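## Task

The carton starts upright on the open right hand. Using only the fingers and thumb of that hand, rotate it so it is still upright and its heavier half points roughly toward the right wrist. It fails if the carton touches anything but this hand (wrist, camera or camera post included) or leaves the hand. It also fails if either arm or wrist moves or the right palm stops facing up at any point. To finish, hold the hand and carton motionless with no motor of this hand overloaded or close to it (a motor dead from the start is ignored), then declare completion. The hand is then flattened for you, and the carton must not drop lower as it opens and must still be upright with its heavy half toward the wrist.

## Robot and tools

Robot: two six-joint arms, left_arm and right_arm. right_arm has a right hand, left_arm its mirror-image left hand. Each hand has index, middle and ring fingers and a thumb, driven by 16 motors. In this job the arms must never move; only hand motors do the work.

Frames: the scene frame has its origin at table height between the arms, +z up, +x out over the table, left_arm on the +y side. Each arm reports its poses and takes its offsets in its own base frame (bases nearly aligned with the scene frame, left at y +0.493, right at y -0.464). Hand point axes: +z along the straight fingers toward the tips, +y out of the palm face, +x across the palm away from the thumb on the right hand and toward the thumb on the left. With the palm up, hand +y points up and the wrist lies toward hand -z. A fixed mast sits at the wrist on the palm side (right hand: x +0.05 to +0.10, z -0.16 to -0.11, up to y +0.06 m; x sign flipped on the left hand). Keep the carton off it.

Row layout: every row is one list of 48 numbers, each in [-1, 1], covering both arms: left dx, dy, dz, rx, ry, rz; 16 left motor goals; left current_limit; left speed; then the same 24 for the right arm. The six pose numbers are offsets from the arm's Hand target as it stood when the action began, along that arm's base axes; 1.0 means 0.6 m or 180 degrees; rx, ry, rz form one rotation vector. For this job send 0 for all twelve pose numbers in every row; that keeps each arm at its Hand target.

Motor order (same in rows and in all hand result lists): index_abd, index_mcp, index_pip, index_dip, middle_abd, middle_mcp, middle_pip, middle_dip, ring_abd, ring_mcp, ring_pip, ring_dip, thumb_cmc, thumb_axl, thumb_mcp, thumb_ipl. Each is an absolute goal angle scaled linearly between its stops: _abd (+60 at +1, -60 at -1, straight 0.00) swings the finger sideways away from the thumb; _mcp (+128/-18, straight -0.75), _pip (+108/-29, straight -0.58), _dip (+117/-21, straight -0.70) curl the finger toward the palm. thumb_cmc (+120/-20, straight -0.71) swings the thumb in front of the palm; thumb_axl (+140/-27, straight -0.68) spins it about its own line; thumb_mcp (+109/-69, straight -0.23) and thumb_ipl (+108/-77, straight -0.17) bend it. Useful tip spots (y, z) in hand axes with a finger's three bend hinges all at 0, 30 or 60 degrees: (-0.076, +0.112), (+0.020, +0.046), (-0.001, -0.049). Fingertips carry rubber caps. current_limit maps -1..+1 to 0..550 mA (never below 11 mA); speed sets hinge rate (speed+1)/2 times 8.5 rad/s. They start at +0.4 and -0.6 and persist. A 0 in a motor slot is a goal, not 'unchanged': to leave a hand as it is, copy back its hand_goal, hand_current_limit and hand_speed.

Tools:
- execute_actions(actions, cameras): actions is a list of actions; each action is up to 15 rows, one per 1/30 s step, the last row held if fewer. An empty list returns state plus all camera images. cameras: names, ["all"] or [].
- move(target, speed, blend, stop_force, zero, blocking, cameras): target is one 48-number row or up to 15 rows, pose parts offsets from the Hand targets. speed 0.002 to 3.6 m/s (default 0.25); blend in m; stop_force 3 to 120 N; zero only with stop_force; blocking=false returns early. Not needed here; if used, keep pose numbers 0.
- wait(seconds 0 to 10, cameras): holds last commands.
- stop(cameras): brakes a running move.
- zoom_image(camera, region [x0, y0, x1, y1] in pixels, up to 504 by 504): cameras cam_high (896x504), cam_left_wrist and cam_right_wrist (672x504).
- zero_wrist_force(arm): rezeroes that wrist sensor.
- finished_scene(scene): ends the current scene with its number; this is how you declare done. Irreversible.

Results: end_effector_position (m), end_effector_quat_wxyz, velocities, and Hand target per arm in base frame; Joint velocities may read 'within noise'. Per hand: hand_goal (goals written), hand_measured (actual hinge positions, same scale), hand_current_ma (positive pushes toward -1), hand_state per motor: moving, goal, blocked (resting away from goal while pressing) or overload (shut down). A motor drawing 495 mA or more for 5 s total shuts off for 10 s; one reading overload from the very first result is dead for good and goes limp. Wrist force/torque lines come from the flange sensor. A move adds a 'move:' line (done, off_target, held, fault...). A HAND FAULT line cancels the remaining calls of that reply. MOTOR HOT warns of heating.

Avoid: any arm pose change or palm tilt, letting the carton hit the wrist, mast or camera, dropping or flinging it, fingers reaching the other hand, and high currents near the end. Before finishing, check both hand_state and images: carton upright, heavy half toward the wrist, resting on the palm so flattening the fingers will not lower it, and all currents well below the cap.

Each tool is called after "Call:" as name(argument=value, ...), one argument or row to a line, values as JSON.

## Session

Call:
execute_actions(
  actions=[],
)

Scene clock: 0.00 s.
left_arm: end_effector_position=(+0.2977, +0.2923, +0.2245) hand_goal=(+0.000, -0.754, -0.576, -0.696, +0.000, -0.754, -0.576, -0.696, +0.000, -0.754, -0.576, -0.696, -0.714, -0.678, -0.226, -0.168) hand_measured=(+0.000, -0.754, -0.576, -0.696, +0.000, -0.754, -0.576, -0.696, +0.000, -0.754, -0.576, -0.696, -0.714, -0.678, -0.226, -0.168) hand_current_ma=(+0, +0, +0, +0, +0, +0, +0, +0, +0, +0, +0, +0, +0, +0, +0, +0) hand_state=(goal, goal, goal, goal, goal, goal, goal, goal, goal, goal, goal, goal, goal, goal, goal, goal) hand_current_limit=0.40 hand_speed=-0.60 end_effector_quat_wxyz=(-0.009, -0.279, +0.960, +0.007) | right_arm: end_effector_position=(+0.4778, +0.3910, +0.4162) hand_goal=(+0.000, -0.754, -0.576, -0.696, +0.000, -0.754, -0.576, -0.696, +0.000, -0.754, -0.576, -0.696, +0.104, -0.540, -0.162, -0.106) hand_measured=(+0.000, -0.770, -0.580, -0.696, +0.000, -0.770, -0.582, -0.698, +0.000, -0.762, -0.576, -0.696, +0.092, -0.542, -0.164, -0.108) hand_current_ma=(+0, -55, -12, -1, +0, -59, -17, -3, +0, -28, -2, +0, -39, -10, -7, -7) hand_state=(goal, goal, goal, goal, goal, goal, goal, goal, goal, goal, goal, goal, goal, goal, goal, goal) hand_current_limit=0.40 hand_speed=-0.60 end_effector_quat_wxyz=(+0.340, +0.289, +0.633, +0.633)
Joint positions: left_arm=[4.014 -1.437 -2.045 -1.238 1.594 -1.263] | right_arm=[0.405 -1.176 2.185 -4.183 -1.328 -0.057]
Joint velocities: within noise
Joint torques (N m): no reading
Wrist force (N): no reading
Wrist torque (N m): no reading
Wrist force, peak (N): no reading
Hand target: left_arm +0.2977, +0.2923, +0.2245; -0.009, -0.279, +0.960, +0.007 | right_arm +0.4778, +0.3910, +0.4162; +0.340, +0.289, +0.633, +0.633

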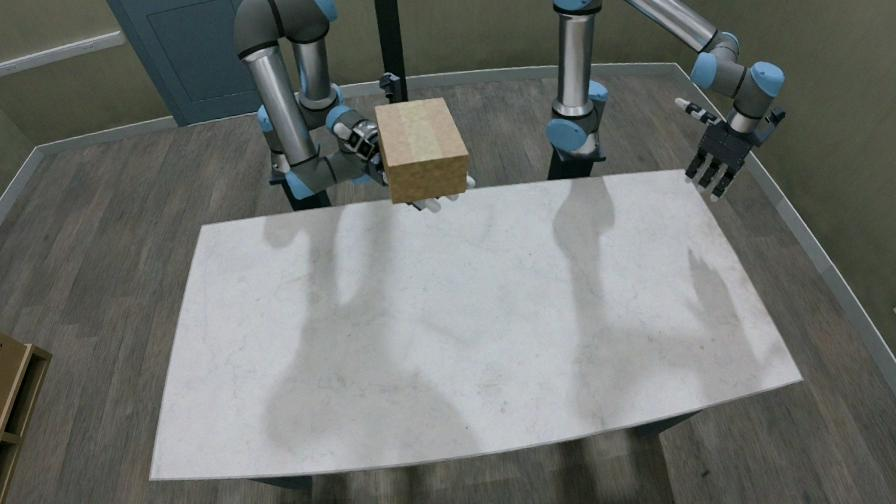

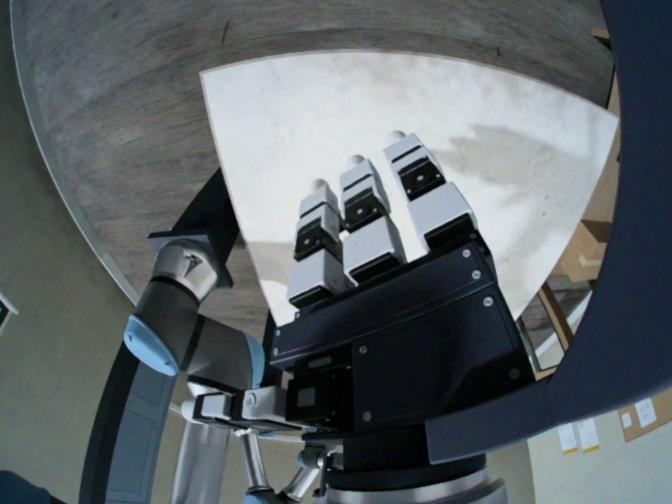

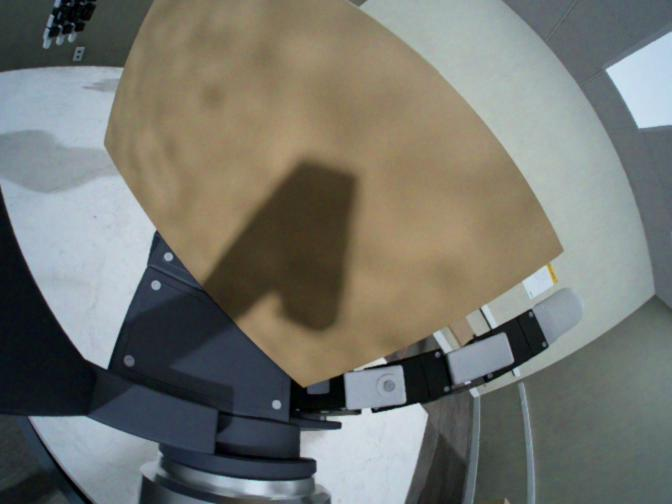

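Call:
zoom_image(
  camera="cam_high",
  region=[340, 60, 510, 230],
)

Call:
zoom_image(
  camera="cam_right_wrist",
  region=[100, 0, 604, 504],
)

Scaled by 2.965 from the camera's 896x504 image, which has a finer 1280x720 frame.

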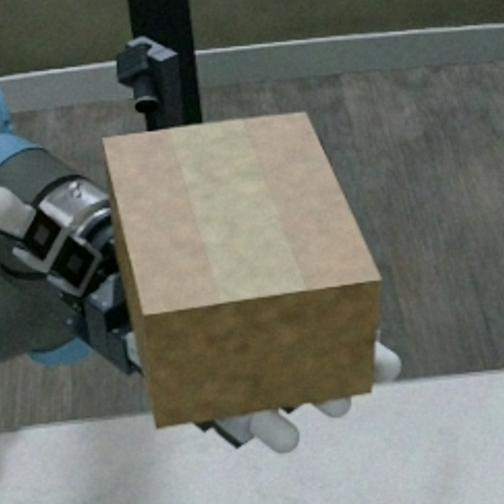

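Scaled by 1.000.

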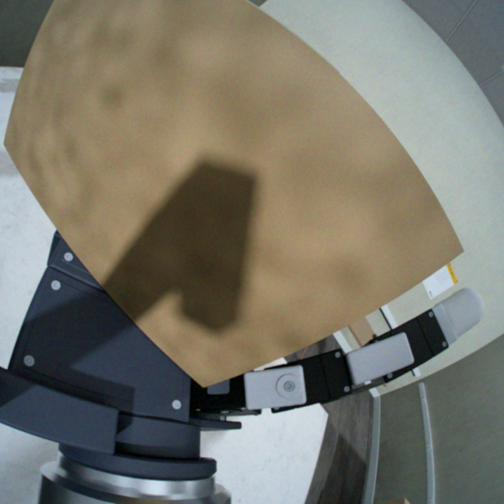

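Call:
execute_actions(
  actions=[
    [[0,0,0,0,0,0, 0,-0.754,-0.576,-0.696,0,-0.754,-0.576,-0.696,0,-0.754,-0.576,-0.696,-0.714,-0.678,-0.226,-0.168,0.4,-0.6, 0,0,0,0,0,0, 0,-0.754,-0.576,-0.696,0,-0.754,-0.576,-0.696,0,-0.754,-0.576,-0.696,0.104,-0.540,-0.162,-0.106,0.4,-0.6]],
  ],
)

Scene clock: 5.30 s.
left_arm: end_effector_position=(+0.2977, +0.2923, +0.2245) hand_goal=(+0.000, -0.754, -0.576, -0.696, +0.000, -0.754, -0.576, -0.696, +0.000, -0.754, -0.576, -0.696, -0.714, -0.678, -0.226, -0.168) hand_measured=(+0.000, -0.754, -0.576, -0.696, +0.000, -0.754, -0.576, -0.696, +0.000, -0.754, -0.576, -0.696, -0.714, -0.678, -0.224, -0.168) hand_current_ma=(+0, +2, -2, +0, +0, +2, -2, +0, +0, +2, -2, +0, -1, +2, +9, +1) hand_state=(goal, goal, goal, goal, goal, goal, goal, goal, goal, goal, goal, goal, goal, goal, goal, goal) hand_current_limit=0.40 hand_speed=-0.60 end_effector_quat_wxyz=(-0.009, -0.279, +0.960, +0.007) | right_arm: end_effector_position=(+0.4778, +0.3910, +0.4162) hand_goal=(+0.000, -0.754, -0.576, -0.696, +0.000, -0.754, -0.576, -0.696, +0.000, -0.754, -0.576, -0.696, +0.104, -0.540, -0.162, -0.106) hand_measured=(+0.000, -0.770, -0.580, -0.696, +0.000, -0.770, -0.582, -0.698, +0.000, -0.762, -0.576, -0.696, +0.092, -0.542, -0.164, -0.108) hand_current_ma=(+0, -55, -12, -1, +0, -59, -17, -3, +0, -28, -2, +0, -39, -10, -7, -7) hand_state=(goal, goal, goal, goal, goal, goal, goal, goal, goal, goal, goal, goal, goal, goal, goal, goal) hand_current_limit=0.40 hand_speed=-0.60 end_effector_quat_wxyz=(+0.340, +0.289, +0.633, +0.633)
Joint positions: left_arm=[4.014 -1.437 -2.045 -1.238 1.594 -1.263] | right_arm=[0.405 -1.176 2.185 -4.183 -1.328 -0.057]
Joint torques (N m): left_arm=[-1.23 15.26 22.91 2.39 0.35 -0.21] | right_arm=[4.65 -28.32 -8.36 -2.71 -0.31 -0.52]
Wrist force (N): left_arm=[-0.2 0.0 0.2] | right_arm=[-0.2 0.0 0.0]
Wrist torque (N m): left_arm=[-0.02 0.03 -0.02] | right_arm=[0.00 0.03 -0.02]
Wrist force, peak (N): left_arm=[-0.3 0.0 0.5] | right_arm=[-0.4 -0.1 -0.1]
Hand target: left_arm +0.2977, +0.2923, +0.2245; -0.009, -0.279, +0.960, +0.007 | right_arm +0.4778, +0.3910, +0.4162; +0.340, +0.289, +0.633, +0.633
Off the commanded pose: left_arm 0.000 m, 0 deg | right_arm 0.000 m, 0 deg.

Call:
execute_actions(
  actions=[
    [[0,0,0,0,0,0, 0,-0.754,-0.576,-0.696,0,-0.754,-0.576,-0.696,0,-0.754,-0.576,-0.696,-0.714,-0.678,-0.226,-0.168,0.4,-0.6, 0,0,0,0,0,0, 0,-0.712,-0.576,-0.696,0,-0.712,-0.576,-0.696,0,-0.712,-0.576,-0.696,0.104,-0.540,-0.162,-0.106,0.4,-0.95]],
  ],
  cameras=["cam_high", "cam_right_wrist"],
)

Scene clock: 8.10 s.
left_arm: end_effector_position=(+0.2977, +0.2923, +0.2245) hand_goal=(+0.000, -0.754, -0.576, -0.696, +0.000, -0.754, -0.576, -0.696, +0.000, -0.754, -0.576, -0.696, -0.714, -0.678, -0.226, -0.168) hand_measured=(+0.000, -0.754, -0.576, -0.696, +0.000, -0.754, -0.576, -0.696, +0.000, -0.754, -0.576, -0.696, -0.714, -0.678, -0.224, -0.168) hand_current_ma=(+0, +2, -2, +0, +0, +2, -2, +0, +0, +2, -2, +0, -1, +2, +9, +1) hand_state=(goal, goal, goal, goal, goal, goal, goal, goal, goal, goal, goal, goal, goal, goal, goal, goal) hand_current_limit=0.40 hand_speed=-0.60 end_effector_quat_wxyz=(-0.009, -0.279, +0.960, +0.007) | right_arm: end_effector_position=(+0.4778, +0.3910, +0.4162) hand_goal=(+0.000, -0.712, -0.576, -0.696, +0.000, -0.712, -0.576, -0.696, +0.000, -0.712, -0.576, -0.696, +0.104, -0.540, -0.162, -0.106) hand_measured=(+0.000, -0.748, -0.580, -0.696, +0.000, -0.750, -0.582, -0.698, +0.000, -0.740, -0.578, -0.696, +0.092, -0.542, -0.164, -0.108) hand_current_ma=(+0, -147, -12, -1, +0, -154, -17, -3, +0, -110, -5, +0, -39, -10, -7, -7) hand_state=(goal, blocked, goal, goal, goal, blocked, goal, goal, goal, blocked, goal, goal, goal, goal, goal, goal) hand_current_limit=0.40 hand_speed=-0.95 end_effector_quat_wxyz=(+0.340, +0.289, +0.633, +0.633)
Joint positions: left_arm=[4.014 -1.437 -2.045 -1.238 1.594 -1.263] | right_arm=[0.405 -1.176 2.185 -4.183 -1.328 -0.057]
Joint torques (N m): left_arm=[-1.51 15.49 22.86 2.42 0.53 -0.04] | right_arm=[5.64 -26.91 -9.44 -3.28 -0.47 -0.56]
Wrist force (N): left_arm=[-0.3 -0.5 0.1] | right_arm=[0.0 0.2 0.0]
Wrist torque (N m): left_arm=[-0.07 0.04 -0.02] | right_arm=[0.02 0.01 0.00]
Wrist force, peak (N): left_arm=[-0.3 -0.5 0.1] | right_arm=[-0.4 0.2 -0.2]
Hand target: left_arm +0.2977, +0.2923, +0.2245; -0.009, -0.279, +0.960, +0.007 | right_arm +0.4778, +0.3910, +0.4162; +0.340, +0.289, +0.633, +0.633
Off the commanded pose: left_arm 0.000 m, 0 deg | right_arm 0.000 m, 0 deg.
Images, in order (width x height): cam_high 896x504, cam_right_wrist 672x504.

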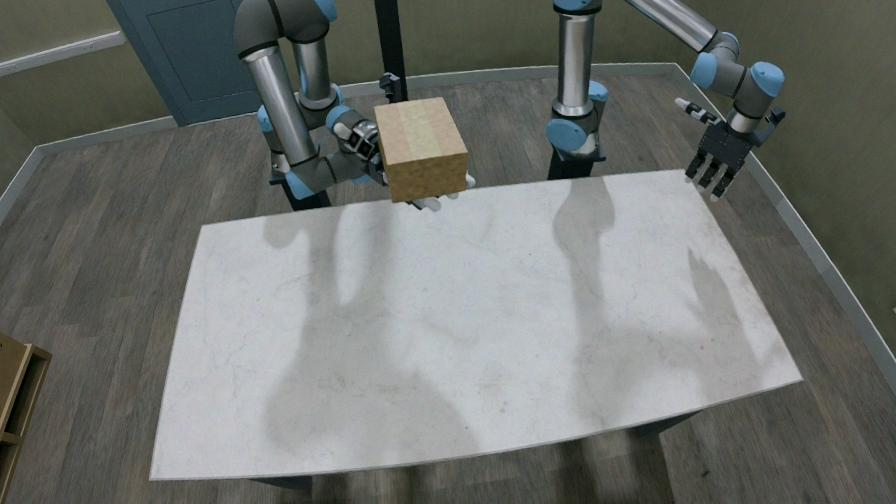

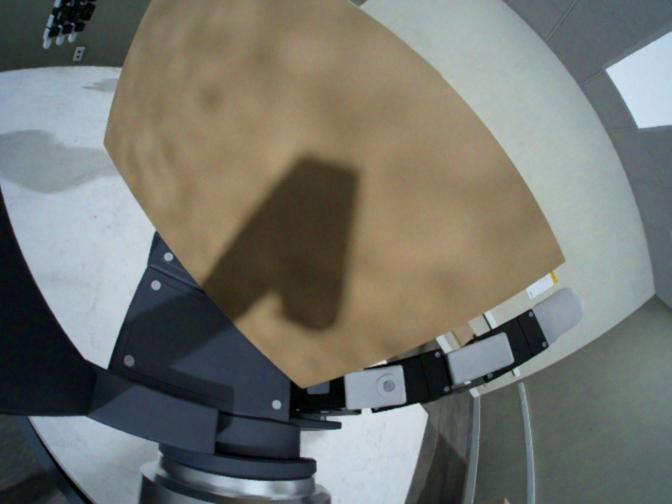

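Call:
execute_actions(
  actions=[
    [[0,0,0,0,0,0, 0,-0.754,-0.576,-0.696,0,-0.754,-0.576,-0.696,0,-0.754,-0.576,-0.696,-0.714,-0.678,-0.226,-0.168,0.4,-0.6, 0,0,0,0,0,0, 0,-0.712,-0.576,-0.696,0,-0.712,-0.576,-0.696,0,-0.822,-0.576,-0.696,0.104,-0.540,-0.162,-0.106,0.4,-0.95]],
  ],
)

Call:
execute_actions(
  actions=[
    [[0,0,0,0,0,0, 0,-0.754,-0.576,-0.696,0,-0.754,-0.576,-0.696,0,-0.754,-0.576,-0.696,-0.714,-0.678,-0.226,-0.168,0.4,-0.6, 0,0,0,0,0,0, 0,-0.712,-0.576,-0.696,0,-0.712,-0.576,-0.696,0,-0.790,-0.576,-0.696,0.104,-0.540,-0.162,-0.106,0.4,-0.95]],
  ],
)

Scene clock: 10.10 s.
left_arm: end_effector_position=(+0.2977, +0.2923, +0.2245) hand_goal=(+0.000, -0.754, -0.576, -0.696, +0.000, -0.754, -0.576, -0.696, +0.000, -0.754, -0.576, -0.696, -0.714, -0.678, -0.226, -0.168) hand_measured=(+0.000, -0.754, -0.576, -0.696, +0.000, -0.754, -0.576, -0.696, +0.000, -0.754, -0.576, -0.696, -0.714, -0.678, -0.224, -0.168) hand_current_ma=(+0, +2, -2, +0, +0, +2, -2, +0, +0, +2, -2, +0, -1, +2, +9, +1) hand_state=(goal, goal, goal, goal, goal, goal, goal, goal, goal, goal, goal, goal, goal, goal, goal, goal) hand_current_limit=0.40 hand_speed=-0.60 end_effector_quat_wxyz=(-0.009, -0.279, +0.960, +0.007) | right_arm: end_effector_position=(+0.4778, +0.3910, +0.4162) hand_goal=(+0.000, -0.712, -0.576, -0.696, +0.000, -0.712, -0.576, -0.696, +0.000, -0.822, -0.576, -0.696, +0.104, -0.540, -0.162, -0.106) hand_measured=(+0.000, -0.748, -0.580, -0.696, +0.000, -0.750, -0.582, -0.698, +0.000, -0.830, -0.578, -0.696, +0.092, -0.542, -0.164, -0.108) hand_current_ma=(+0, -147, -12, -1, +0, -154, -19, -3, +0, -23, -5, +0, -39, -10, -7, -7) hand_state=(goal, blocked, goal, goal, goal, blocked, goal, goal, goal, goal, goal, goal, goal, goal, goal, goal) hand_current_limit=0.40 hand_speed=-0.95 end_effector_quat_wxyz=(+0.340, +0.289, +0.633, +0.633)
Joint positions: left_arm=[4.014 -1.437 -2.045 -1.238 1.594 -1.263] | right_arm=[0.405 -1.176 2.185 -4.183 -1.328 -0.057]
Joint torques (N m): left_arm=[-1.51 15.85 23.35 2.49 0.59 0] | right_arm=[6.72 -28.7 -9.94 -3.91 -0.45 -0.72]
Wrist force (N): left_arm=[0.1 0.0 0.2] | right_arm=[-0.2 0.1 0.0]
Wrist torque (N m): left_arm=[-0.01 -0.02 0.02] | right_arm=[0.01 0.03 -0.02]
Wrist force, peak (N): left_arm=[-0.3 -0.4 0.0] | right_arm=[-0.3 0.3 0.2]
Hand target: left_arm +0.2977, +0.2923, +0.2245; -0.009, -0.279, +0.960, +0.007 | right_arm +0.4778, +0.3910, +0.4162; +0.340, +0.289, +0.633, +0.633
Off the commanded pose: left_arm 0.000 m, 0 deg | right_arm 0.000 m, 0 deg.

Scene clock: 10.80 s.
left_arm: end_effector_position=(+0.2977, +0.2923, +0.2245) hand_goal=(+0.000, -0.754, -0.576, -0.696, +0.000, -0.754, -0.576, -0.696, +0.000, -0.754, -0.576, -0.696, -0.714, -0.678, -0.226, -0.168) hand_measured=(+0.000, -0.754, -0.576, -0.696, +0.000, -0.754, -0.576, -0.696, +0.000, -0.754, -0.576, -0.696, -0.714, -0.678, -0.224, -0.168) hand_current_ma=(+0, +2, -2, +0, +0, +2, -2, +0, +0, +2, -2, +0, -1, +2, +9, +1) hand_state=(goal, goal, goal, goal, goal, goal, goal, goal, goal, goal, goal, goal, goal, goal, goal, goal) hand_current_limit=0.40 hand_speed=-0.60 end_effector_quat_wxyz=(-0.009, -0.279, +0.960, +0.007) | right_arm: end_effector_position=(+0.4778, +0.3910, +0.4162) hand_goal=(+0.000, -0.712, -0.576, -0.696, +0.000, -0.712, -0.576, -0.696, +0.000, -0.790, -0.576, -0.696, +0.104, -0.540, -0.162, -0.106) hand_measured=(+0.000, -0.748, -0.580, -0.696, +0.000, -0.750, -0.582, -0.698, +0.000, -0.812, -0.578, -0.696, +0.092, -0.542, -0.164, -0.108) hand_current_ma=(+0, -147, -12, -1, +0, -154, -19, -3, +0, -82, -5, +0, -39, -10, -7, -7) hand_state=(goal, blocked, goal, goal, goal, blocked, goal, goal, goal, blocked, goal, goal, goal, goal, goal, goal) hand_current_limit=0.40 hand_speed=-0.95 end_effector_quat_wxyz=(+0.340, +0.289, +0.633, +0.633)
Joint positions: left_arm=[4.014 -1.437 -2.045 -1.238 1.594 -1.263] | right_arm=[0.405 -1.176 2.185 -4.183 -1.328 -0.057]
Joint torques (N m): left_arm=[-1.8 15.51 23.9 2.55 0.48 -0.11] | right_arm=[6.24 -25.7 -9.26 -3.98 -0.62 -0.71]
Wrist force (N): left_arm=[-0.1 -0.2 0.1] | right_arm=[0.1 0.1 -0.1]
Wrist torque (N m): left_arm=[-0.03 0.01 0.00] | right_arm=[0.01 -0.01 0.01]
Wrist force, peak (N): left_arm=[-0.4 -0.1 0.4] | right_arm=[-0.2 0.3 -0.2]
Hand target: left_arm +0.2977, +0.2923, +0.2245; -0.009, -0.279, +0.960, +0.007 | right_arm +0.4778, +0.3910, +0.4162; +0.340, +0.289, +0.633, +0.633
Off the commanded pose: left_arm 0.000 m, 0 deg | right_arm 0.000 m, 0 deg.

Call:
execute_actions(
  actions=[
    [[0,0,0,0,0,0, 0,-0.754,-0.576,-0.696,0,-0.754,-0.576,-0.696,0,-0.754,-0.576,-0.696,-0.714,-0.678,-0.226,-0.168,0.4,-0.6, 0,0,0,0,0,0, 0,-0.712,-0.576,-0.696,0,-0.712,-0.576,-0.696,0,-0.712,-0.576,-0.696,0.104,-0.540,-0.162,-0.106,0.4,-0.95]],
    [[0,0,0,0,0,0, 0,-0.754,-0.576,-0.696,0,-0.754,-0.576,-0.696,0,-0.754,-0.576,-0.696,-0.714,-0.678,-0.226,-0.168,0.4,-0.6, 0,0,0,0,0,0, -0.25,-0.712,-0.576,-0.696,-0.25,-0.712,-0.576,-0.696,-0.25,-0.712,-0.576,-0.696,0.104,-0.540,-0.162,-0.106,0.4,-0.95]],
  ],
  cameras=["cam_high", "cam_right_wrist"],
)

Scene clock: 16.80 s.
left_arm: end_effector_position=(+0.2977, +0.2923, +0.2245) hand_goal=(+0.000, -0.754, -0.576, -0.696, +0.000, -0.754, -0.576, -0.696, +0.000, -0.754, -0.576, -0.696, -0.714, -0.678, -0.226, -0.168) hand_measured=(+0.000, -0.754, -0.576, -0.696, +0.000, -0.754, -0.576, -0.696, +0.000, -0.754, -0.576, -0.696, -0.714, -0.678, -0.224, -0.168) hand_current_ma=(+0, +2, -2, +0, +0, +2, -2, +0, +0, +2, -2, +0, -1, +2, +9, +1) hand_state=(goal, goal, goal, goal, goal, goal, goal, goal, goal, goal, goal, goal, goal, goal, goal, goal) hand_current_limit=0.40 hand_speed=-0.60 end_effector_quat_wxyz=(-0.009, -0.279, +0.960, +0.007) | right_arm: end_effector_position=(+0.4778, +0.3910, +0.4162) hand_goal=(-0.250, -0.712, -0.576, -0.696, -0.250, -0.712, -0.576, -0.696, -0.250, -0.712, -0.576, -0.696, +0.104, -0.540, -0.162, -0.106) hand_measured=(-0.248, -0.746, -0.580, -0.696, -0.242, -0.750, -0.582, -0.698, -0.242, -0.740, -0.578, -0.696, +0.092, -0.542, -0.164, -0.108) hand_current_ma=(+6, -133, -12, -1, +24, -150, -19, -3, +20, -106, -8, +0, -39, -10, -7, -7) hand_state=(goal, blocked, goal, goal, goal, blocked, goal, goal, goal, blocked, goal, goal, goal, goal, goal, goal) hand_current_limit=0.40 hand_speed=-0.95 end_effector_quat_wxyz=(+0.340, +0.289, +0.633, +0.633)
Joint positions: left_arm=[4.014 -1.437 -2.045 -1.238 1.594 -1.263] | right_arm=[0.405 -1.176 2.185 -4.183 -1.328 -0.057]
Joint torques (N m): left_arm=[-0.81 15.78 23.44 2.61 0.46 -0.05] | right_arm=[9.96 -26.17 -9.76 -4.39 -0.59 -1.23]
Wrist force (N): left_arm=[0.2 -0.3 -0.2] | right_arm=[-0.2 -0.1 -0.2]
Wrist torque (N m): left_arm=[-0.02 -0.03 0.03] | right_arm=[0.00 0.02 0.01]
Wrist force, peak (N): left_arm=[0.1 -0.4 0.4] | right_arm=[-0.5 0.1 0.1]
Hand target: left_arm +0.2977, +0.2923, +0.2245; -0.009, -0.279, +0.960, +0.007 | right_arm +0.4778, +0.3910, +0.4162; +0.340, +0.289, +0.633, +0.633
Off the commanded pose: left_arm 0.000 m, 0 deg | right_arm 0.000 m, 0 deg.
Images, in order (width x height): cam_high 896x504, cam_right_wrist 672x504.

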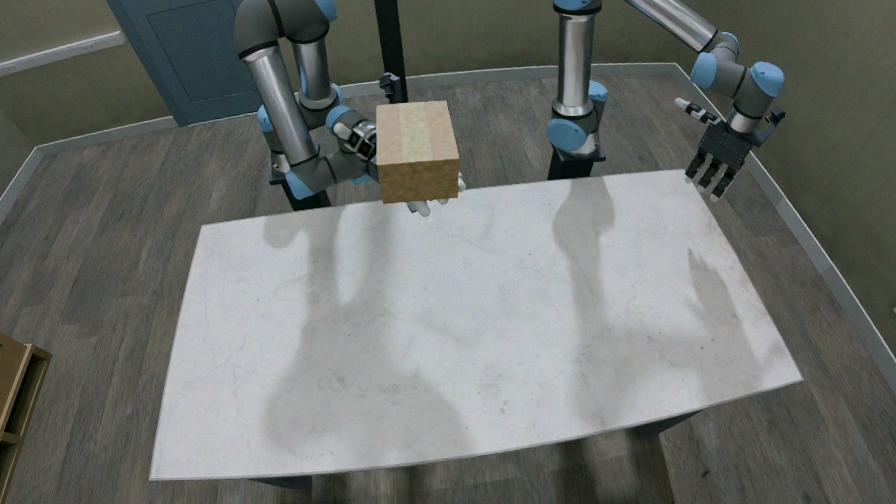

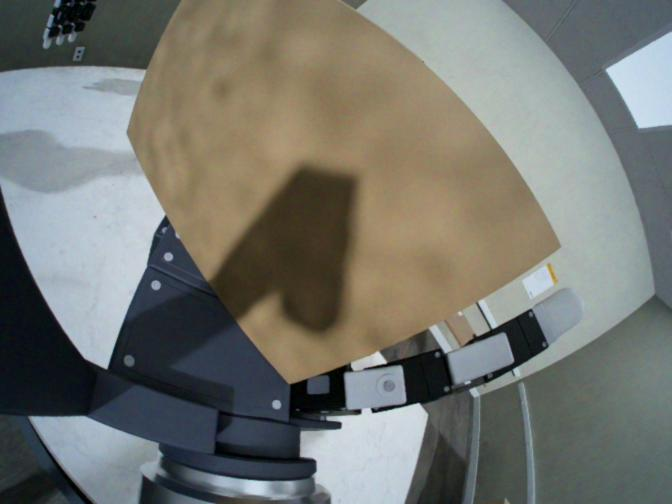

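Call:
execute_actions(
  actions=[
    [[0,0,0,0,0,0, 0,-0.754,-0.576,-0.696,0,-0.754,-0.576,-0.696,0,-0.754,-0.576,-0.696,-0.714,-0.678,-0.226,-0.168,0.4,-0.6, 0,0,0,0,0,0, -0.5,-0.712,-0.576,-0.696,-0.5,-0.712,-0.576,-0.696,-0.5,-0.712,-0.576,-0.696,0.104,-0.540,-0.162,-0.106,0.4,-0.95]],
  ],
  cameras=["cam_high", "cam_right_wrist"],
)

Call:
wait(
  seconds=0.1,
)

Call:
wait(
  seconds=0.1,
)

Call:
wait(
  seconds=0.1,
)

Call:
wait(
  seconds=0.1,
)

Call:
wait(
  seconds=0.1,
)

Call:
wait(
  seconds=0.1,
)

Scene clock: 18.73 s.
left_arm: end_effector_position=(+0.2977, +0.2923, +0.2245) hand_goal=(+0.000, -0.754, -0.576, -0.696, +0.000, -0.754, -0.576, -0.696, +0.000, -0.754, -0.576, -0.696, -0.714, -0.678, -0.226, -0.168) hand_measured=(+0.000, -0.754, -0.576, -0.696, +0.000, -0.754, -0.576, -0.696, +0.000, -0.754, -0.576, -0.696, -0.714, -0.678, -0.224, -0.168) hand_current_ma=(+0, +2, -2, +0, +0, +2, -2, +0, +0, +2, -2, +0, -1, +2, +9, +1) hand_state=(goal, goal, goal, goal, goal, goal, goal, goal, goal, goal, goal, goal, goal, goal, goal, goal) hand_current_limit=0.40 hand_speed=-0.60 end_effector_quat_wxyz=(-0.009, -0.279, +0.960, +0.007) | right_arm: end_effector_position=(+0.4778, +0.3910, +0.4162) hand_goal=(-0.500, -0.712, -0.576, -0.696, -0.500, -0.712, -0.576, -0.696, -0.500, -0.712, -0.576, -0.696, +0.104, -0.540, -0.162, -0.106) hand_measured=(-0.498, -0.738, -0.580, -0.696, -0.490, -0.746, -0.582, -0.698, -0.492, -0.740, -0.582, -0.696, +0.092, -0.542, -0.164, -0.108) hand_current_ma=(+6, -100, -12, -1, +24, -133, -19, -3, +21, -106, -15, +0, -39, -10, -7, -7) hand_state=(goal, blocked, goal, goal, goal, blocked, goal, goal, goal, blocked, goal, goal, goal, goal, goal, goal) hand_current_limit=0.40 hand_speed=-0.95 end_effector_quat_wxyz=(+0.340, +0.289, +0.633, +0.633)
Joint positions: left_arm=[4.014 -1.437 -2.045 -1.238 1.594 -1.263] | right_arm=[0.405 -1.176 2.185 -4.183 -1.328 -0.057]
Joint torques (N m): left_arm=[-1.16 15.91 23.4 2.59 0.48 0.02] | right_arm=[10.03 -25.68 -8.3 -4.41 -0.94 -1.53]
Wrist force (N): left_arm=[0.0 -0.1 0.1] | right_arm=[-0.1 -0.1 -0.2]
Wrist torque (N m): left_arm=[-0.02 0.00 0.01] | right_arm=[-0.03 0.02 0.06]
Wrist force, peak (N): left_arm=[0.0 -0.5 0.0] | right_arm=[-0.4 0.2 0.0]
Hand target: left_arm +0.2977, +0.2923, +0.2245; -0.009, -0.279, +0.960, +0.007 | right_arm +0.4778, +0.3910, +0.4162; +0.340, +0.289, +0.633, +0.633
Off the commanded pose: left_arm 0.000 m, 0 deg | right_arm 0.000 m, 0 deg.
Images, in order (width x height): cam_high 896x504, cam_right_wrist 672x504.

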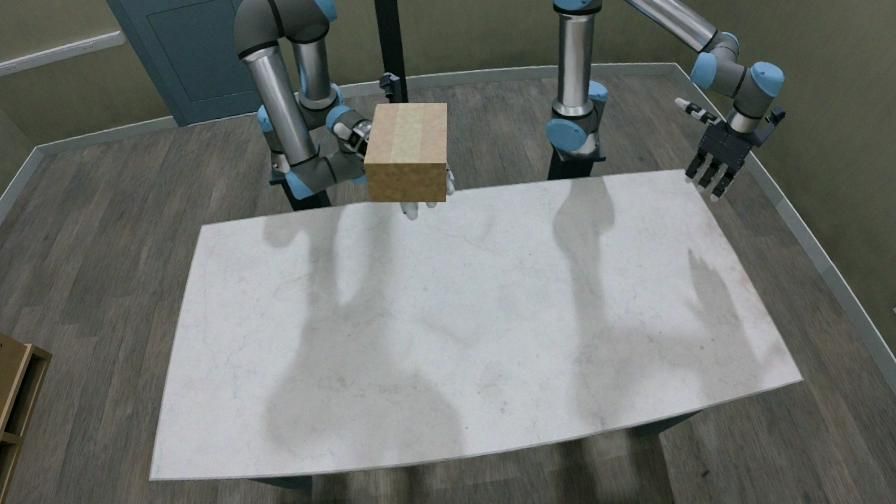

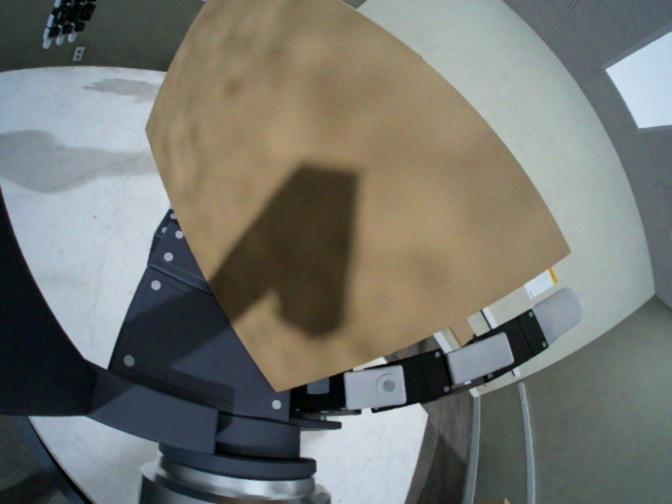

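Scene clock: 18.83 s.
left_arm: end_effector_position=(+0.2977, +0.2923, +0.2245) hand_goal=(+0.000, -0.754, -0.576, -0.696, +0.000, -0.754, -0.576, -0.696, +0.000, -0.754, -0.576, -0.696, -0.714, -0.678, -0.226, -0.168) hand_measured=(+0.000, -0.754, -0.576, -0.696, +0.000, -0.754, -0.576, -0.696, +0.000, -0.754, -0.576, -0.696, -0.714, -0.678, -0.224, -0.168) hand_current_ma=(+0, +2, -2, +0, +0, +2, -2, +0, +0, +2, -2, +0, -1, +2, +9, +1) hand_state=(goal, goal, goal, goal, goal, goal, goal, goal, goal, goal, goal, goal, goal, goal, goal, goal) hand_current_limit=0.40 hand_speed=-0.60 end_effector_quat_wxyz=(-0.009, -0.279, +0.960, +0.007) | right_arm: end_effector_position=(+0.4778, +0.3910, +0.4162) hand_goal=(-0.500, -0.712, -0.576, -0.696, -0.500, -0.712, -0.576, -0.696, -0.500, -0.712, -0.576, -0.696, +0.104, -0.540, -0.162, -0.106) hand_measured=(-0.498, -0.738, -0.580, -0.696, -0.490, -0.746, -0.582, -0.698, -0.492, -0.740, -0.582, -0.696, +0.092, -0.542, -0.164, -0.108) hand_current_ma=(+6, -100, -12, -1, +24, -133, -19, -3, +21, -106, -15, +0, -39, -10, -7, -7) hand_state=(goal, blocked, goal, goal, goal, blocked, goal, goal, goal, blocked, goal, goal, goal, goal, goal, goal) hand_current_limit=0.40 hand_speed=-0.95 end_effector_quat_wxyz=(+0.340, +0.289, +0.633, +0.633)
Joint positions: left_arm=[4.014 -1.437 -2.045 -1.238 1.594 -1.263] | right_arm=[0.405 -1.176 2.185 -4.183 -1.328 -0.057]
Joint torques (N m): left_arm=[-1.39 15.93 23.93 2.66 0.44 0] | right_arm=[9.14 -25.54 -8.92 -4.19 -0.75 -1.27]
Wrist force (N): left_arm=[0.1 -0.2 0.1] | right_arm=[-0.2 -0.1 -0.2]
Wrist torque (N m): left_arm=[-0.03 -0.02 0.02] | right_arm=[-0.02 0.03 0.04]
Wrist force, peak (N): left_arm=[-0.3 -0.4 0.1] | right_arm=[-0.2 -0.1 -0.2]
Hand target: left_arm +0.2977, +0.2923, +0.2245; -0.009, -0.279, +0.960, +0.007 | right_arm +0.4778, +0.3910, +0.4162; +0.340, +0.289, +0.633, +0.633
Off the commanded pose: left_arm 0.000 m, 0 deg | right_arm 0.000 m, 0 deg.
wait: 0.10 s; no rest

Scene clock: 18.93 s.
left_arm: end_effector_position=(+0.2977, +0.2923, +0.2245) hand_goal=(+0.000, -0.754, -0.576, -0.696, +0.000, -0.754, -0.576, -0.696, +0.000, -0.754, -0.576, -0.696, -0.714, -0.678, -0.226, -0.168) hand_measured=(+0.000, -0.754, -0.576, -0.696, +0.000, -0.754, -0.576, -0.696, +0.000, -0.754, -0.576, -0.696, -0.714, -0.678, -0.224, -0.168) hand_current_ma=(+0, +2, -2, +0, +0, +2, -2, +0, +0, +2, -2, +0, -1, +2, +9, +1) hand_state=(goal, goal, goal, goal, goal, goal, goal, goal, goal, goal, goal, goal, goal, goal, goal, goal) hand_current_limit=0.40 hand_speed=-0.60 end_effector_quat_wxyz=(-0.009, -0.279, +0.960, +0.007) | right_arm: end_effector_position=(+0.4778, +0.3910, +0.4162) hand_goal=(-0.500, -0.712, -0.576, -0.696, -0.500, -0.712, -0.576, -0.696, -0.500, -0.712, -0.576, -0.696, +0.104, -0.540, -0.162, -0.106) hand_measured=(-0.498, -0.738, -0.580, -0.696, -0.490, -0.746, -0.582, -0.698, -0.492, -0.740, -0.582, -0.696, +0.092, -0.542, -0.164, -0.108) hand_current_ma=(+6, -100, -12, -1, +24, -133, -19, -3, +21, -106, -15, +0, -39, -10, -7, -7) hand_state=(goal, blocked, goal, goal, goal, blocked, goal, goal, goal, blocked, goal, goal, goal, goal, goal, goal) hand_current_limit=0.40 hand_speed=-0.95 end_effector_quat_wxyz=(+0.340, +0.289, +0.633, +0.633)
Joint positions: left_arm=[4.014 -1.437 -2.045 -1.238 1.594 -1.263] | right_arm=[0.405 -1.176 2.185 -4.183 -1.328 -0.057]
Joint torques (N m): left_arm=[-0.49 16.37 24.23 2.64 0.54 0.09] | right_arm=[9.47 -24.14 -9.71 -4.29 -0.97 -1.41]
Wrist force (N): left_arm=[-0.2 -0.2 0.1] | right_arm=[-0.3 -0.1 0.2]
Wrist torque (N m): left_arm=[-0.03 0.01 0.00] | right_arm=[-0.05 0.03 0.03]
Wrist force, peak (N): left_arm=[-0.1 -0.2 0.2] | right_arm=[-0.3 -0.1 0.2]
Hand target: left_arm +0.2977, +0.2923, +0.2245; -0.009, -0.279, +0.960, +0.007 | right_arm +0.4778, +0.3910, +0.4162; +0.340, +0.289, +0.633, +0.633
Off the commanded pose: left_arm 0.000 m, 0 deg | right_arm 0.000 m, 0 deg.
wait: 0.10 s; no rest

Scene clock: 19.03 s.
left_arm: end_effector_position=(+0.2977, +0.2923, +0.2245) hand_goal=(+0.000, -0.754, -0.576, -0.696, +0.000, -0.754, -0.576, -0.696, +0.000, -0.754, -0.576, -0.696, -0.714, -0.678, -0.226, -0.168) hand_measured=(+0.000, -0.754, -0.576, -0.696, +0.000, -0.754, -0.576, -0.696, +0.000, -0.754, -0.576, -0.696, -0.714, -0.678, -0.224, -0.168) hand_current_ma=(+0, +2, -2, +0, +0, +2, -2, +0, +0, +2, -2, +0, -1, +2, +9, +1) hand_state=(goal, goal, goal, goal, goal, goal, goal, goal, goal, goal, goal, goal, goal, goal, goal, goal) hand_current_limit=0.40 hand_speed=-0.60 end_effector_quat_wxyz=(-0.009, -0.279, +0.960, +0.007) | right_arm: end_effector_position=(+0.4778, +0.3910, +0.4162) hand_goal=(-0.500, -0.712, -0.576, -0.696, -0.500, -0.712, -0.576, -0.696, -0.500, -0.712, -0.576, -0.696, +0.104, -0.540, -0.162, -0.106) hand_measured=(-0.498, -0.738, -0.580, -0.696, -0.490, -0.746, -0.582, -0.698, -0.492, -0.740, -0.582, -0.696, +0.092, -0.542, -0.164, -0.108) hand_current_ma=(+6, -100, -12, -1, +24, -133, -19, -3, +21, -106, -15, +0, -39, -10, -7, -7) hand_state=(goal, blocked, goal, goal, goal, blocked, goal, goal, goal, blocked, goal, goal, goal, goal, goal, goal) hand_current_limit=0.40 hand_speed=-0.95 end_effector_quat_wxyz=(+0.340, +0.289, +0.633, +0.633)
Joint positions: left_arm=[4.014 -1.437 -2.045 -1.238 1.594 -1.263] | right_arm=[0.405 -1.176 2.185 -4.183 -1.328 -0.057]
Joint torques (N m): left_arm=[-1.46 15.85 23.92 2.58 0.53 -0.07] | right_arm=[8.54 -24.77 -9.65 -4.23 -0.83 -1.49]
Wrist force (N): left_arm=[-0.1 0.1 0.0] | right_arm=[-0.1 0.1 0.2]
Wrist torque (N m): left_arm=[0.00 0.01 -0.01] | right_arm=[-0.04 0.01 0.05]
Wrist force, peak (N): left_arm=[-0.1 -0.1 0.1] | right_arm=[-0.3 -0.1 0.0]
Hand target: left_arm +0.2977, +0.2923, +0.2245; -0.009, -0.279, +0.960, +0.007 | right_arm +0.4778, +0.3910, +0.4162; +0.340, +0.289, +0.633, +0.633
Off the commanded pose: left_arm 0.000 m, 0 deg | right_arm 0.000 m, 0 deg.
wait: 0.10 s; no rest

Scene clock: 19.13 s.
left_arm: end_effector_position=(+0.2977, +0.2923, +0.2245) hand_goal=(+0.000, -0.754, -0.576, -0.696, +0.000, -0.754, -0.576, -0.696, +0.000, -0.754, -0.576, -0.696, -0.714, -0.678, -0.226, -0.168) hand_measured=(+0.000, -0.754, -0.576, -0.696, +0.000, -0.754, -0.576, -0.696, +0.000, -0.754, -0.576, -0.696, -0.714, -0.678, -0.224, -0.168) hand_current_ma=(+0, +2, -2, +0, +0, +2, -2, +0, +0, +2, -2, +0, -1, +2, +9, +1) hand_state=(goal, goal, goal, goal, goal, goal, goal, goal, goal, goal, goal, goal, goal, goal, goal, goal) hand_current_limit=0.40 hand_speed=-0.60 end_effector_quat_wxyz=(-0.009, -0.279, +0.960, +0.007) | right_arm: end_effector_position=(+0.4778, +0.3910, +0.4162) hand_goal=(-0.500, -0.712, -0.576, -0.696, -0.500, -0.712, -0.576, -0.696, -0.500, -0.712, -0.576, -0.696, +0.104, -0.540, -0.162, -0.106) hand_measured=(-0.498, -0.738, -0.580, -0.696, -0.490, -0.746, -0.582, -0.698, -0.492, -0.740, -0.582, -0.696, +0.092, -0.542, -0.164, -0.108) hand_current_ma=(+6, -100, -12, -1, +24, -133, -19, -3, +21, -106, -15, +0, -39, -10, -7, -7) hand_state=(goal, blocked, goal, goal, goal, blocked, goal, goal, goal, blocked, goal, goal, goal, goal, goal, goal) hand_current_limit=0.40 hand_speed=-0.95 end_effector_quat_wxyz=(+0.340, +0.289, +0.633, +0.633)
Joint positions: left_arm=[4.014 -1.437 -2.045 -1.238 1.594 -1.263] | right_arm=[0.405 -1.176 2.185 -4.183 -1.328 -0.057]
Joint torques (N m): left_arm=[-1.48 15.69 23.59 2.62 0.38 0.04] | right_arm=[9.95 -25.46 -8.78 -4.18 -0.85 -1.27]
Wrist force (N): left_arm=[-0.2 -0.2 0.0] | right_arm=[0.1 -0.1 0.0]
Wrist torque (N m): left_arm=[-0.03 0.03 0.00] | right_arm=[-0.04 -0.01 0.07]
Wrist force, peak (N): left_arm=[0.0 -0.3 0.2] | right_arm=[-0.2 0.0 0.1]
Hand target: left_arm +0.2977, +0.2923, +0.2245; -0.009, -0.279, +0.960, +0.007 | right_arm +0.4778, +0.3910, +0.4162; +0.340, +0.289, +0.633, +0.633
Off the commanded pose: left_arm 0.000 m, 0 deg | right_arm 0.000 m, 0 deg.
wait: 0.10 s; no rest

Scene clock: 19.23 s.
left_arm: end_effector_position=(+0.2977, +0.2923, +0.2245) hand_goal=(+0.000, -0.754, -0.576, -0.696, +0.000, -0.754, -0.576, -0.696, +0.000, -0.754, -0.576, -0.696, -0.714, -0.678, -0.226, -0.168) hand_measured=(+0.000, -0.754, -0.576, -0.696, +0.000, -0.754, -0.576, -0.696, +0.000, -0.754, -0.576, -0.696, -0.714, -0.678, -0.224, -0.168) hand_current_ma=(+0, +2, -2, +0, +0, +2, -2, +0, +0, +2, -2, +0, -1, +2, +9, +1) hand_state=(goal, goal, goal, goal, goal, goal, goal, goal, goal, goal, goal, goal, goal, goal, goal, goal) hand_current_limit=0.40 hand_speed=-0.60 end_effector_quat_wxyz=(-0.009, -0.279, +0.960, +0.007) | right_arm: end_effector_position=(+0.4778, +0.3910, +0.4162) hand_goal=(-0.500, -0.712, -0.576, -0.696, -0.500, -0.712, -0.576, -0.696, -0.500, -0.712, -0.576, -0.696, +0.104, -0.540, -0.162, -0.106) hand_measured=(-0.498, -0.738, -0.580, -0.696, -0.490, -0.746, -0.582, -0.698, -0.492, -0.740, -0.582, -0.696, +0.092, -0.542, -0.164, -0.108) hand_current_ma=(+6, -100, -12, -1, +24, -133, -19, -3, +21, -106, -15, +0, -39, -10, -7, -7) hand_state=(goal, blocked, goal, goal, goal, blocked, goal, goal, goal, blocked, goal, goal, goal, goal, goal, goal) hand_current_limit=0.40 hand_speed=-0.95 end_effector_quat_wxyz=(+0.340, +0.289, +0.633, +0.633)
Joint positions: left_arm=[4.014 -1.437 -2.045 -1.238 1.594 -1.263] | right_arm=[0.405 -1.176 2.185 -4.183 -1.328 -0.057]
Joint torques (N m): left_arm=[-0.53 16.45 24.07 2.65 0.45 0.12] | right_arm=[8.69 -23.97 -9.19 -4.27 -1.05 -1.52]
Wrist force (N): left_arm=[0.0 -0.2 0.2] | right_arm=[-0.1 0.1 -0.2]
Wrist torque (N m): left_arm=[-0.04 0.00 0.01] | right_arm=[0.01 0.02 0.06]
Wrist force, peak (N): left_arm=[-0.3 -0.2 0.2] | right_arm=[-0.1 0.1 0.3]
Hand target: left_arm +0.2977, +0.2923, +0.2245; -0.009, -0.279, +0.960, +0.007 | right_arm +0.4778, +0.3910, +0.4162; +0.340, +0.289, +0.633, +0.633
Off the commanded pose: left_arm 0.000 m, 0 deg | right_arm 0.000 m, 0 deg.
wait: 0.10 s; no rest

Scene clock: 19.33 s.
left_arm: end_effector_position=(+0.2977, +0.2923, +0.2245) hand_goal=(+0.000, -0.754, -0.576, -0.696, +0.000, -0.754, -0.576, -0.696, +0.000, -0.754, -0.576, -0.696, -0.714, -0.678, -0.226, -0.168) hand_measured=(+0.000, -0.754, -0.576, -0.696, +0.000, -0.754, -0.576, -0.696, +0.000, -0.754, -0.576, -0.696, -0.714, -0.678, -0.224, -0.168) hand_current_ma=(+0, +2, -2, +0, +0, +2, -2, +0, +0, +2, -2, +0, -1, +2, +9, +1) hand_state=(goal, goal, goal, goal, goal, goal, goal, goal, goal, goal, goal, goal, goal, goal, goal, goal) hand_current_limit=0.40 hand_speed=-0.60 end_effector_quat_wxyz=(-0.009, -0.279, +0.960, +0.007) | right_arm: end_effector_position=(+0.4778, +0.3910, +0.4162) hand_goal=(-0.500, -0.712, -0.576, -0.696, -0.500, -0.712, -0.576, -0.696, -0.500, -0.712, -0.576, -0.696, +0.104, -0.540, -0.162, -0.106) hand_measured=(-0.498, -0.738, -0.580, -0.696, -0.490, -0.746, -0.582, -0.698, -0.492, -0.740, -0.582, -0.696, +0.092, -0.542, -0.164, -0.108) hand_current_ma=(+6, -100, -12, -1, +24, -133, -19, -3, +21, -106, -15, +0, -39, -10, -7, -7) hand_state=(goal, blocked, goal, goal, goal, blocked, goal, goal, goal, blocked, goal, goal, goal, goal, goal, goal) hand_current_limit=0.40 hand_speed=-0.95 end_effector_quat_wxyz=(+0.340, +0.289, +0.633, +0.633)
Joint positions: left_arm=[4.014 -1.437 -2.045 -1.238 1.594 -1.263] | right_arm=[0.405 -1.176 2.185 -4.183 -1.328 -0.057]
Joint torques (N m): left_arm=[-1.06 15.54 24.59 2.6 0.42 0.02] | right_arm=[8.81 -24.59 -9.06 -4.48 -1.09 -1.42]
Wrist force (N): left_arm=[0.1 -0.1 0.0] | right_arm=[0.0 0.1 -0.1]
Wrist torque (N m): left_arm=[-0.02 -0.01 0.01] | right_arm=[0.00 0.00 0.07]
Wrist force, peak (N): left_arm=[-0.3 -0.2 0.0] | right_arm=[0.0 0.1 -0.1]
Hand target: left_arm +0.2977, +0.2923, +0.2245; -0.009, -0.279, +0.960, +0.007 | right_arm +0.4778, +0.3910, +0.4162; +0.340, +0.289, +0.633, +0.633
Off the commanded pose: left_arm 0.000 m, 0 deg | right_arm 0.000 m, 0 deg.
wait: 0.10 s; no rest

Call:
execute_actions(
  actions=[
    [[0,0,0,0,0,0, 0,-0.754,-0.576,-0.696,0,-0.754,-0.576,-0.696,0,-0.754,-0.576,-0.696,-0.714,-0.678,-0.226,-0.168,0.4,-0.6, 0,0,0,0,0,0, -0.5,-0.712,-0.722,-0.696,-0.5,-0.712,-0.722,-0.696,-0.5,-0.712,-0.722,-0.696,0.104,-0.540,-0.162,-0.106,0.4,-0.95]],
  ],
  cameras=["cam_high", "cam_right_wrist"],
)

Scene clock: 20.97 s.
left_arm: end_effector_position=(+0.2977, +0.2923, +0.2245) hand_goal=(+0.000, -0.754, -0.576, -0.696, +0.000, -0.754, -0.576, -0.696, +0.000, -0.754, -0.576, -0.696, -0.714, -0.678, -0.226, -0.168) hand_measured=(+0.000, -0.754, -0.576, -0.696, +0.000, -0.754, -0.576, -0.696, +0.000, -0.754, -0.576, -0.696, -0.714, -0.678, -0.224, -0.168) hand_current_ma=(+0, +2, -2, +0, +0, +2, -2, +0, +0, +2, -2, +0, -1, +2, +9, +1) hand_state=(goal, goal, goal, goal, goal, goal, goal, goal, goal, goal, goal, goal, goal, goal, goal, goal) hand_current_limit=0.40 hand_speed=-0.60 end_effector_quat_wxyz=(-0.009, -0.279, +0.960, +0.007) | right_arm: end_effector_position=(+0.4778, +0.3910, +0.4162) hand_goal=(-0.500, -0.712, -0.722, -0.696, -0.500, -0.712, -0.722, -0.696, -0.500, -0.712, -0.722, -0.696, +0.104, -0.540, -0.162, -0.106) hand_measured=(-0.498, -0.738, -0.720, -0.696, -0.496, -0.738, -0.722, -0.698, -0.496, -0.734, -0.722, -0.696, +0.092, -0.542, -0.164, -0.108) hand_current_ma=(+5, -100, +4, -1, +8, -96, +1, -3, +8, -83, +1, +0, -39, -10, -7, -7) hand_state=(goal, blocked, goal, goal, goal, blocked, goal, goal, goal, blocked, goal, goal, goal, goal, goal, goal) hand_current_limit=0.40 hand_speed=-0.95 end_effector_quat_wxyz=(+0.340, +0.289, +0.633, +0.633)
Joint positions: left_arm=[4.014 -1.437 -2.045 -1.238 1.594 -1.263] | right_arm=[0.405 -1.176 2.185 -4.183 -1.328 -0.057]
Joint torques (N m): left_arm=[-0.9 15.72 24.18 2.79 0.49 0.04] | right_arm=[9.29 -24.32 -10.4 -4.25 -0.77 -1.39]
Wrist force (N): left_arm=[-0.2 0.1 0.2] | right_arm=[0.1 -0.2 -0.2]
Wrist torque (N m): left_arm=[0.00 0.03 -0.02] | right_arm=[-0.03 -0.01 0.07]
Wrist force, peak (N): left_arm=[-0.3 -0.6 0.1] | right_arm=[-0.4 -0.2 -0.1]
Hand target: left_arm +0.2977, +0.2923, +0.2245; -0.009, -0.279, +0.960, +0.007 | right_arm +0.4778, +0.3910, +0.4162; +0.340, +0.289, +0.633, +0.633
Off the commanded pose: left_arm 0.000 m, 0 deg | right_arm 0.000 m, 0 deg.
Images, in order (width x height): cam_high 896x504, cam_right_wrist 672x504.

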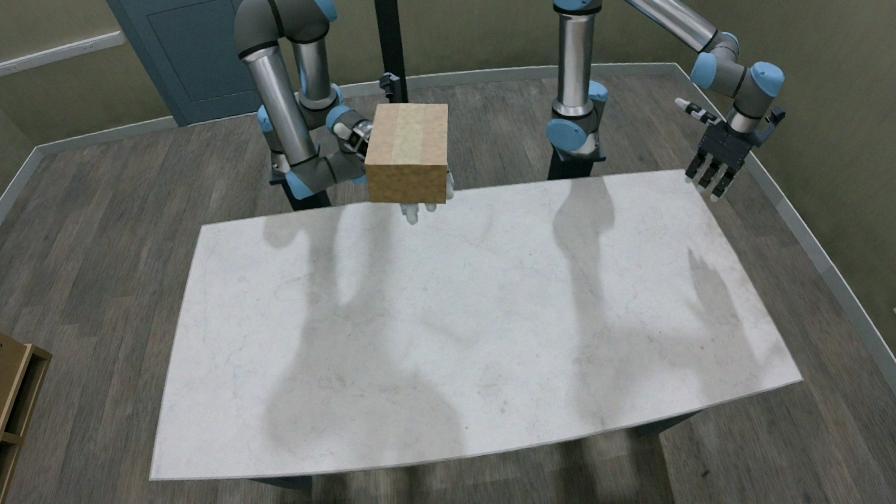

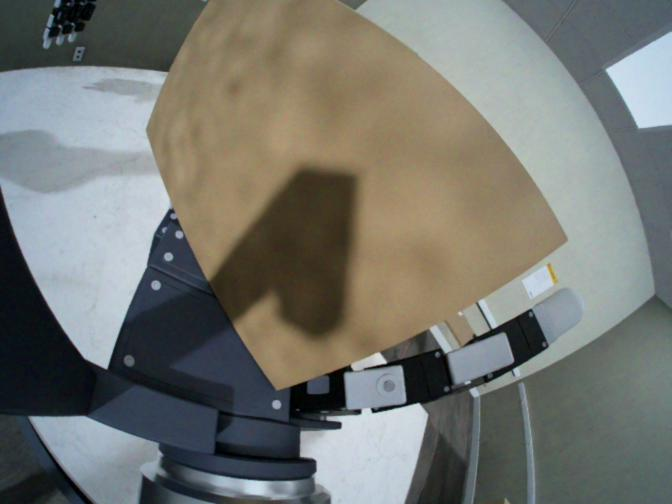

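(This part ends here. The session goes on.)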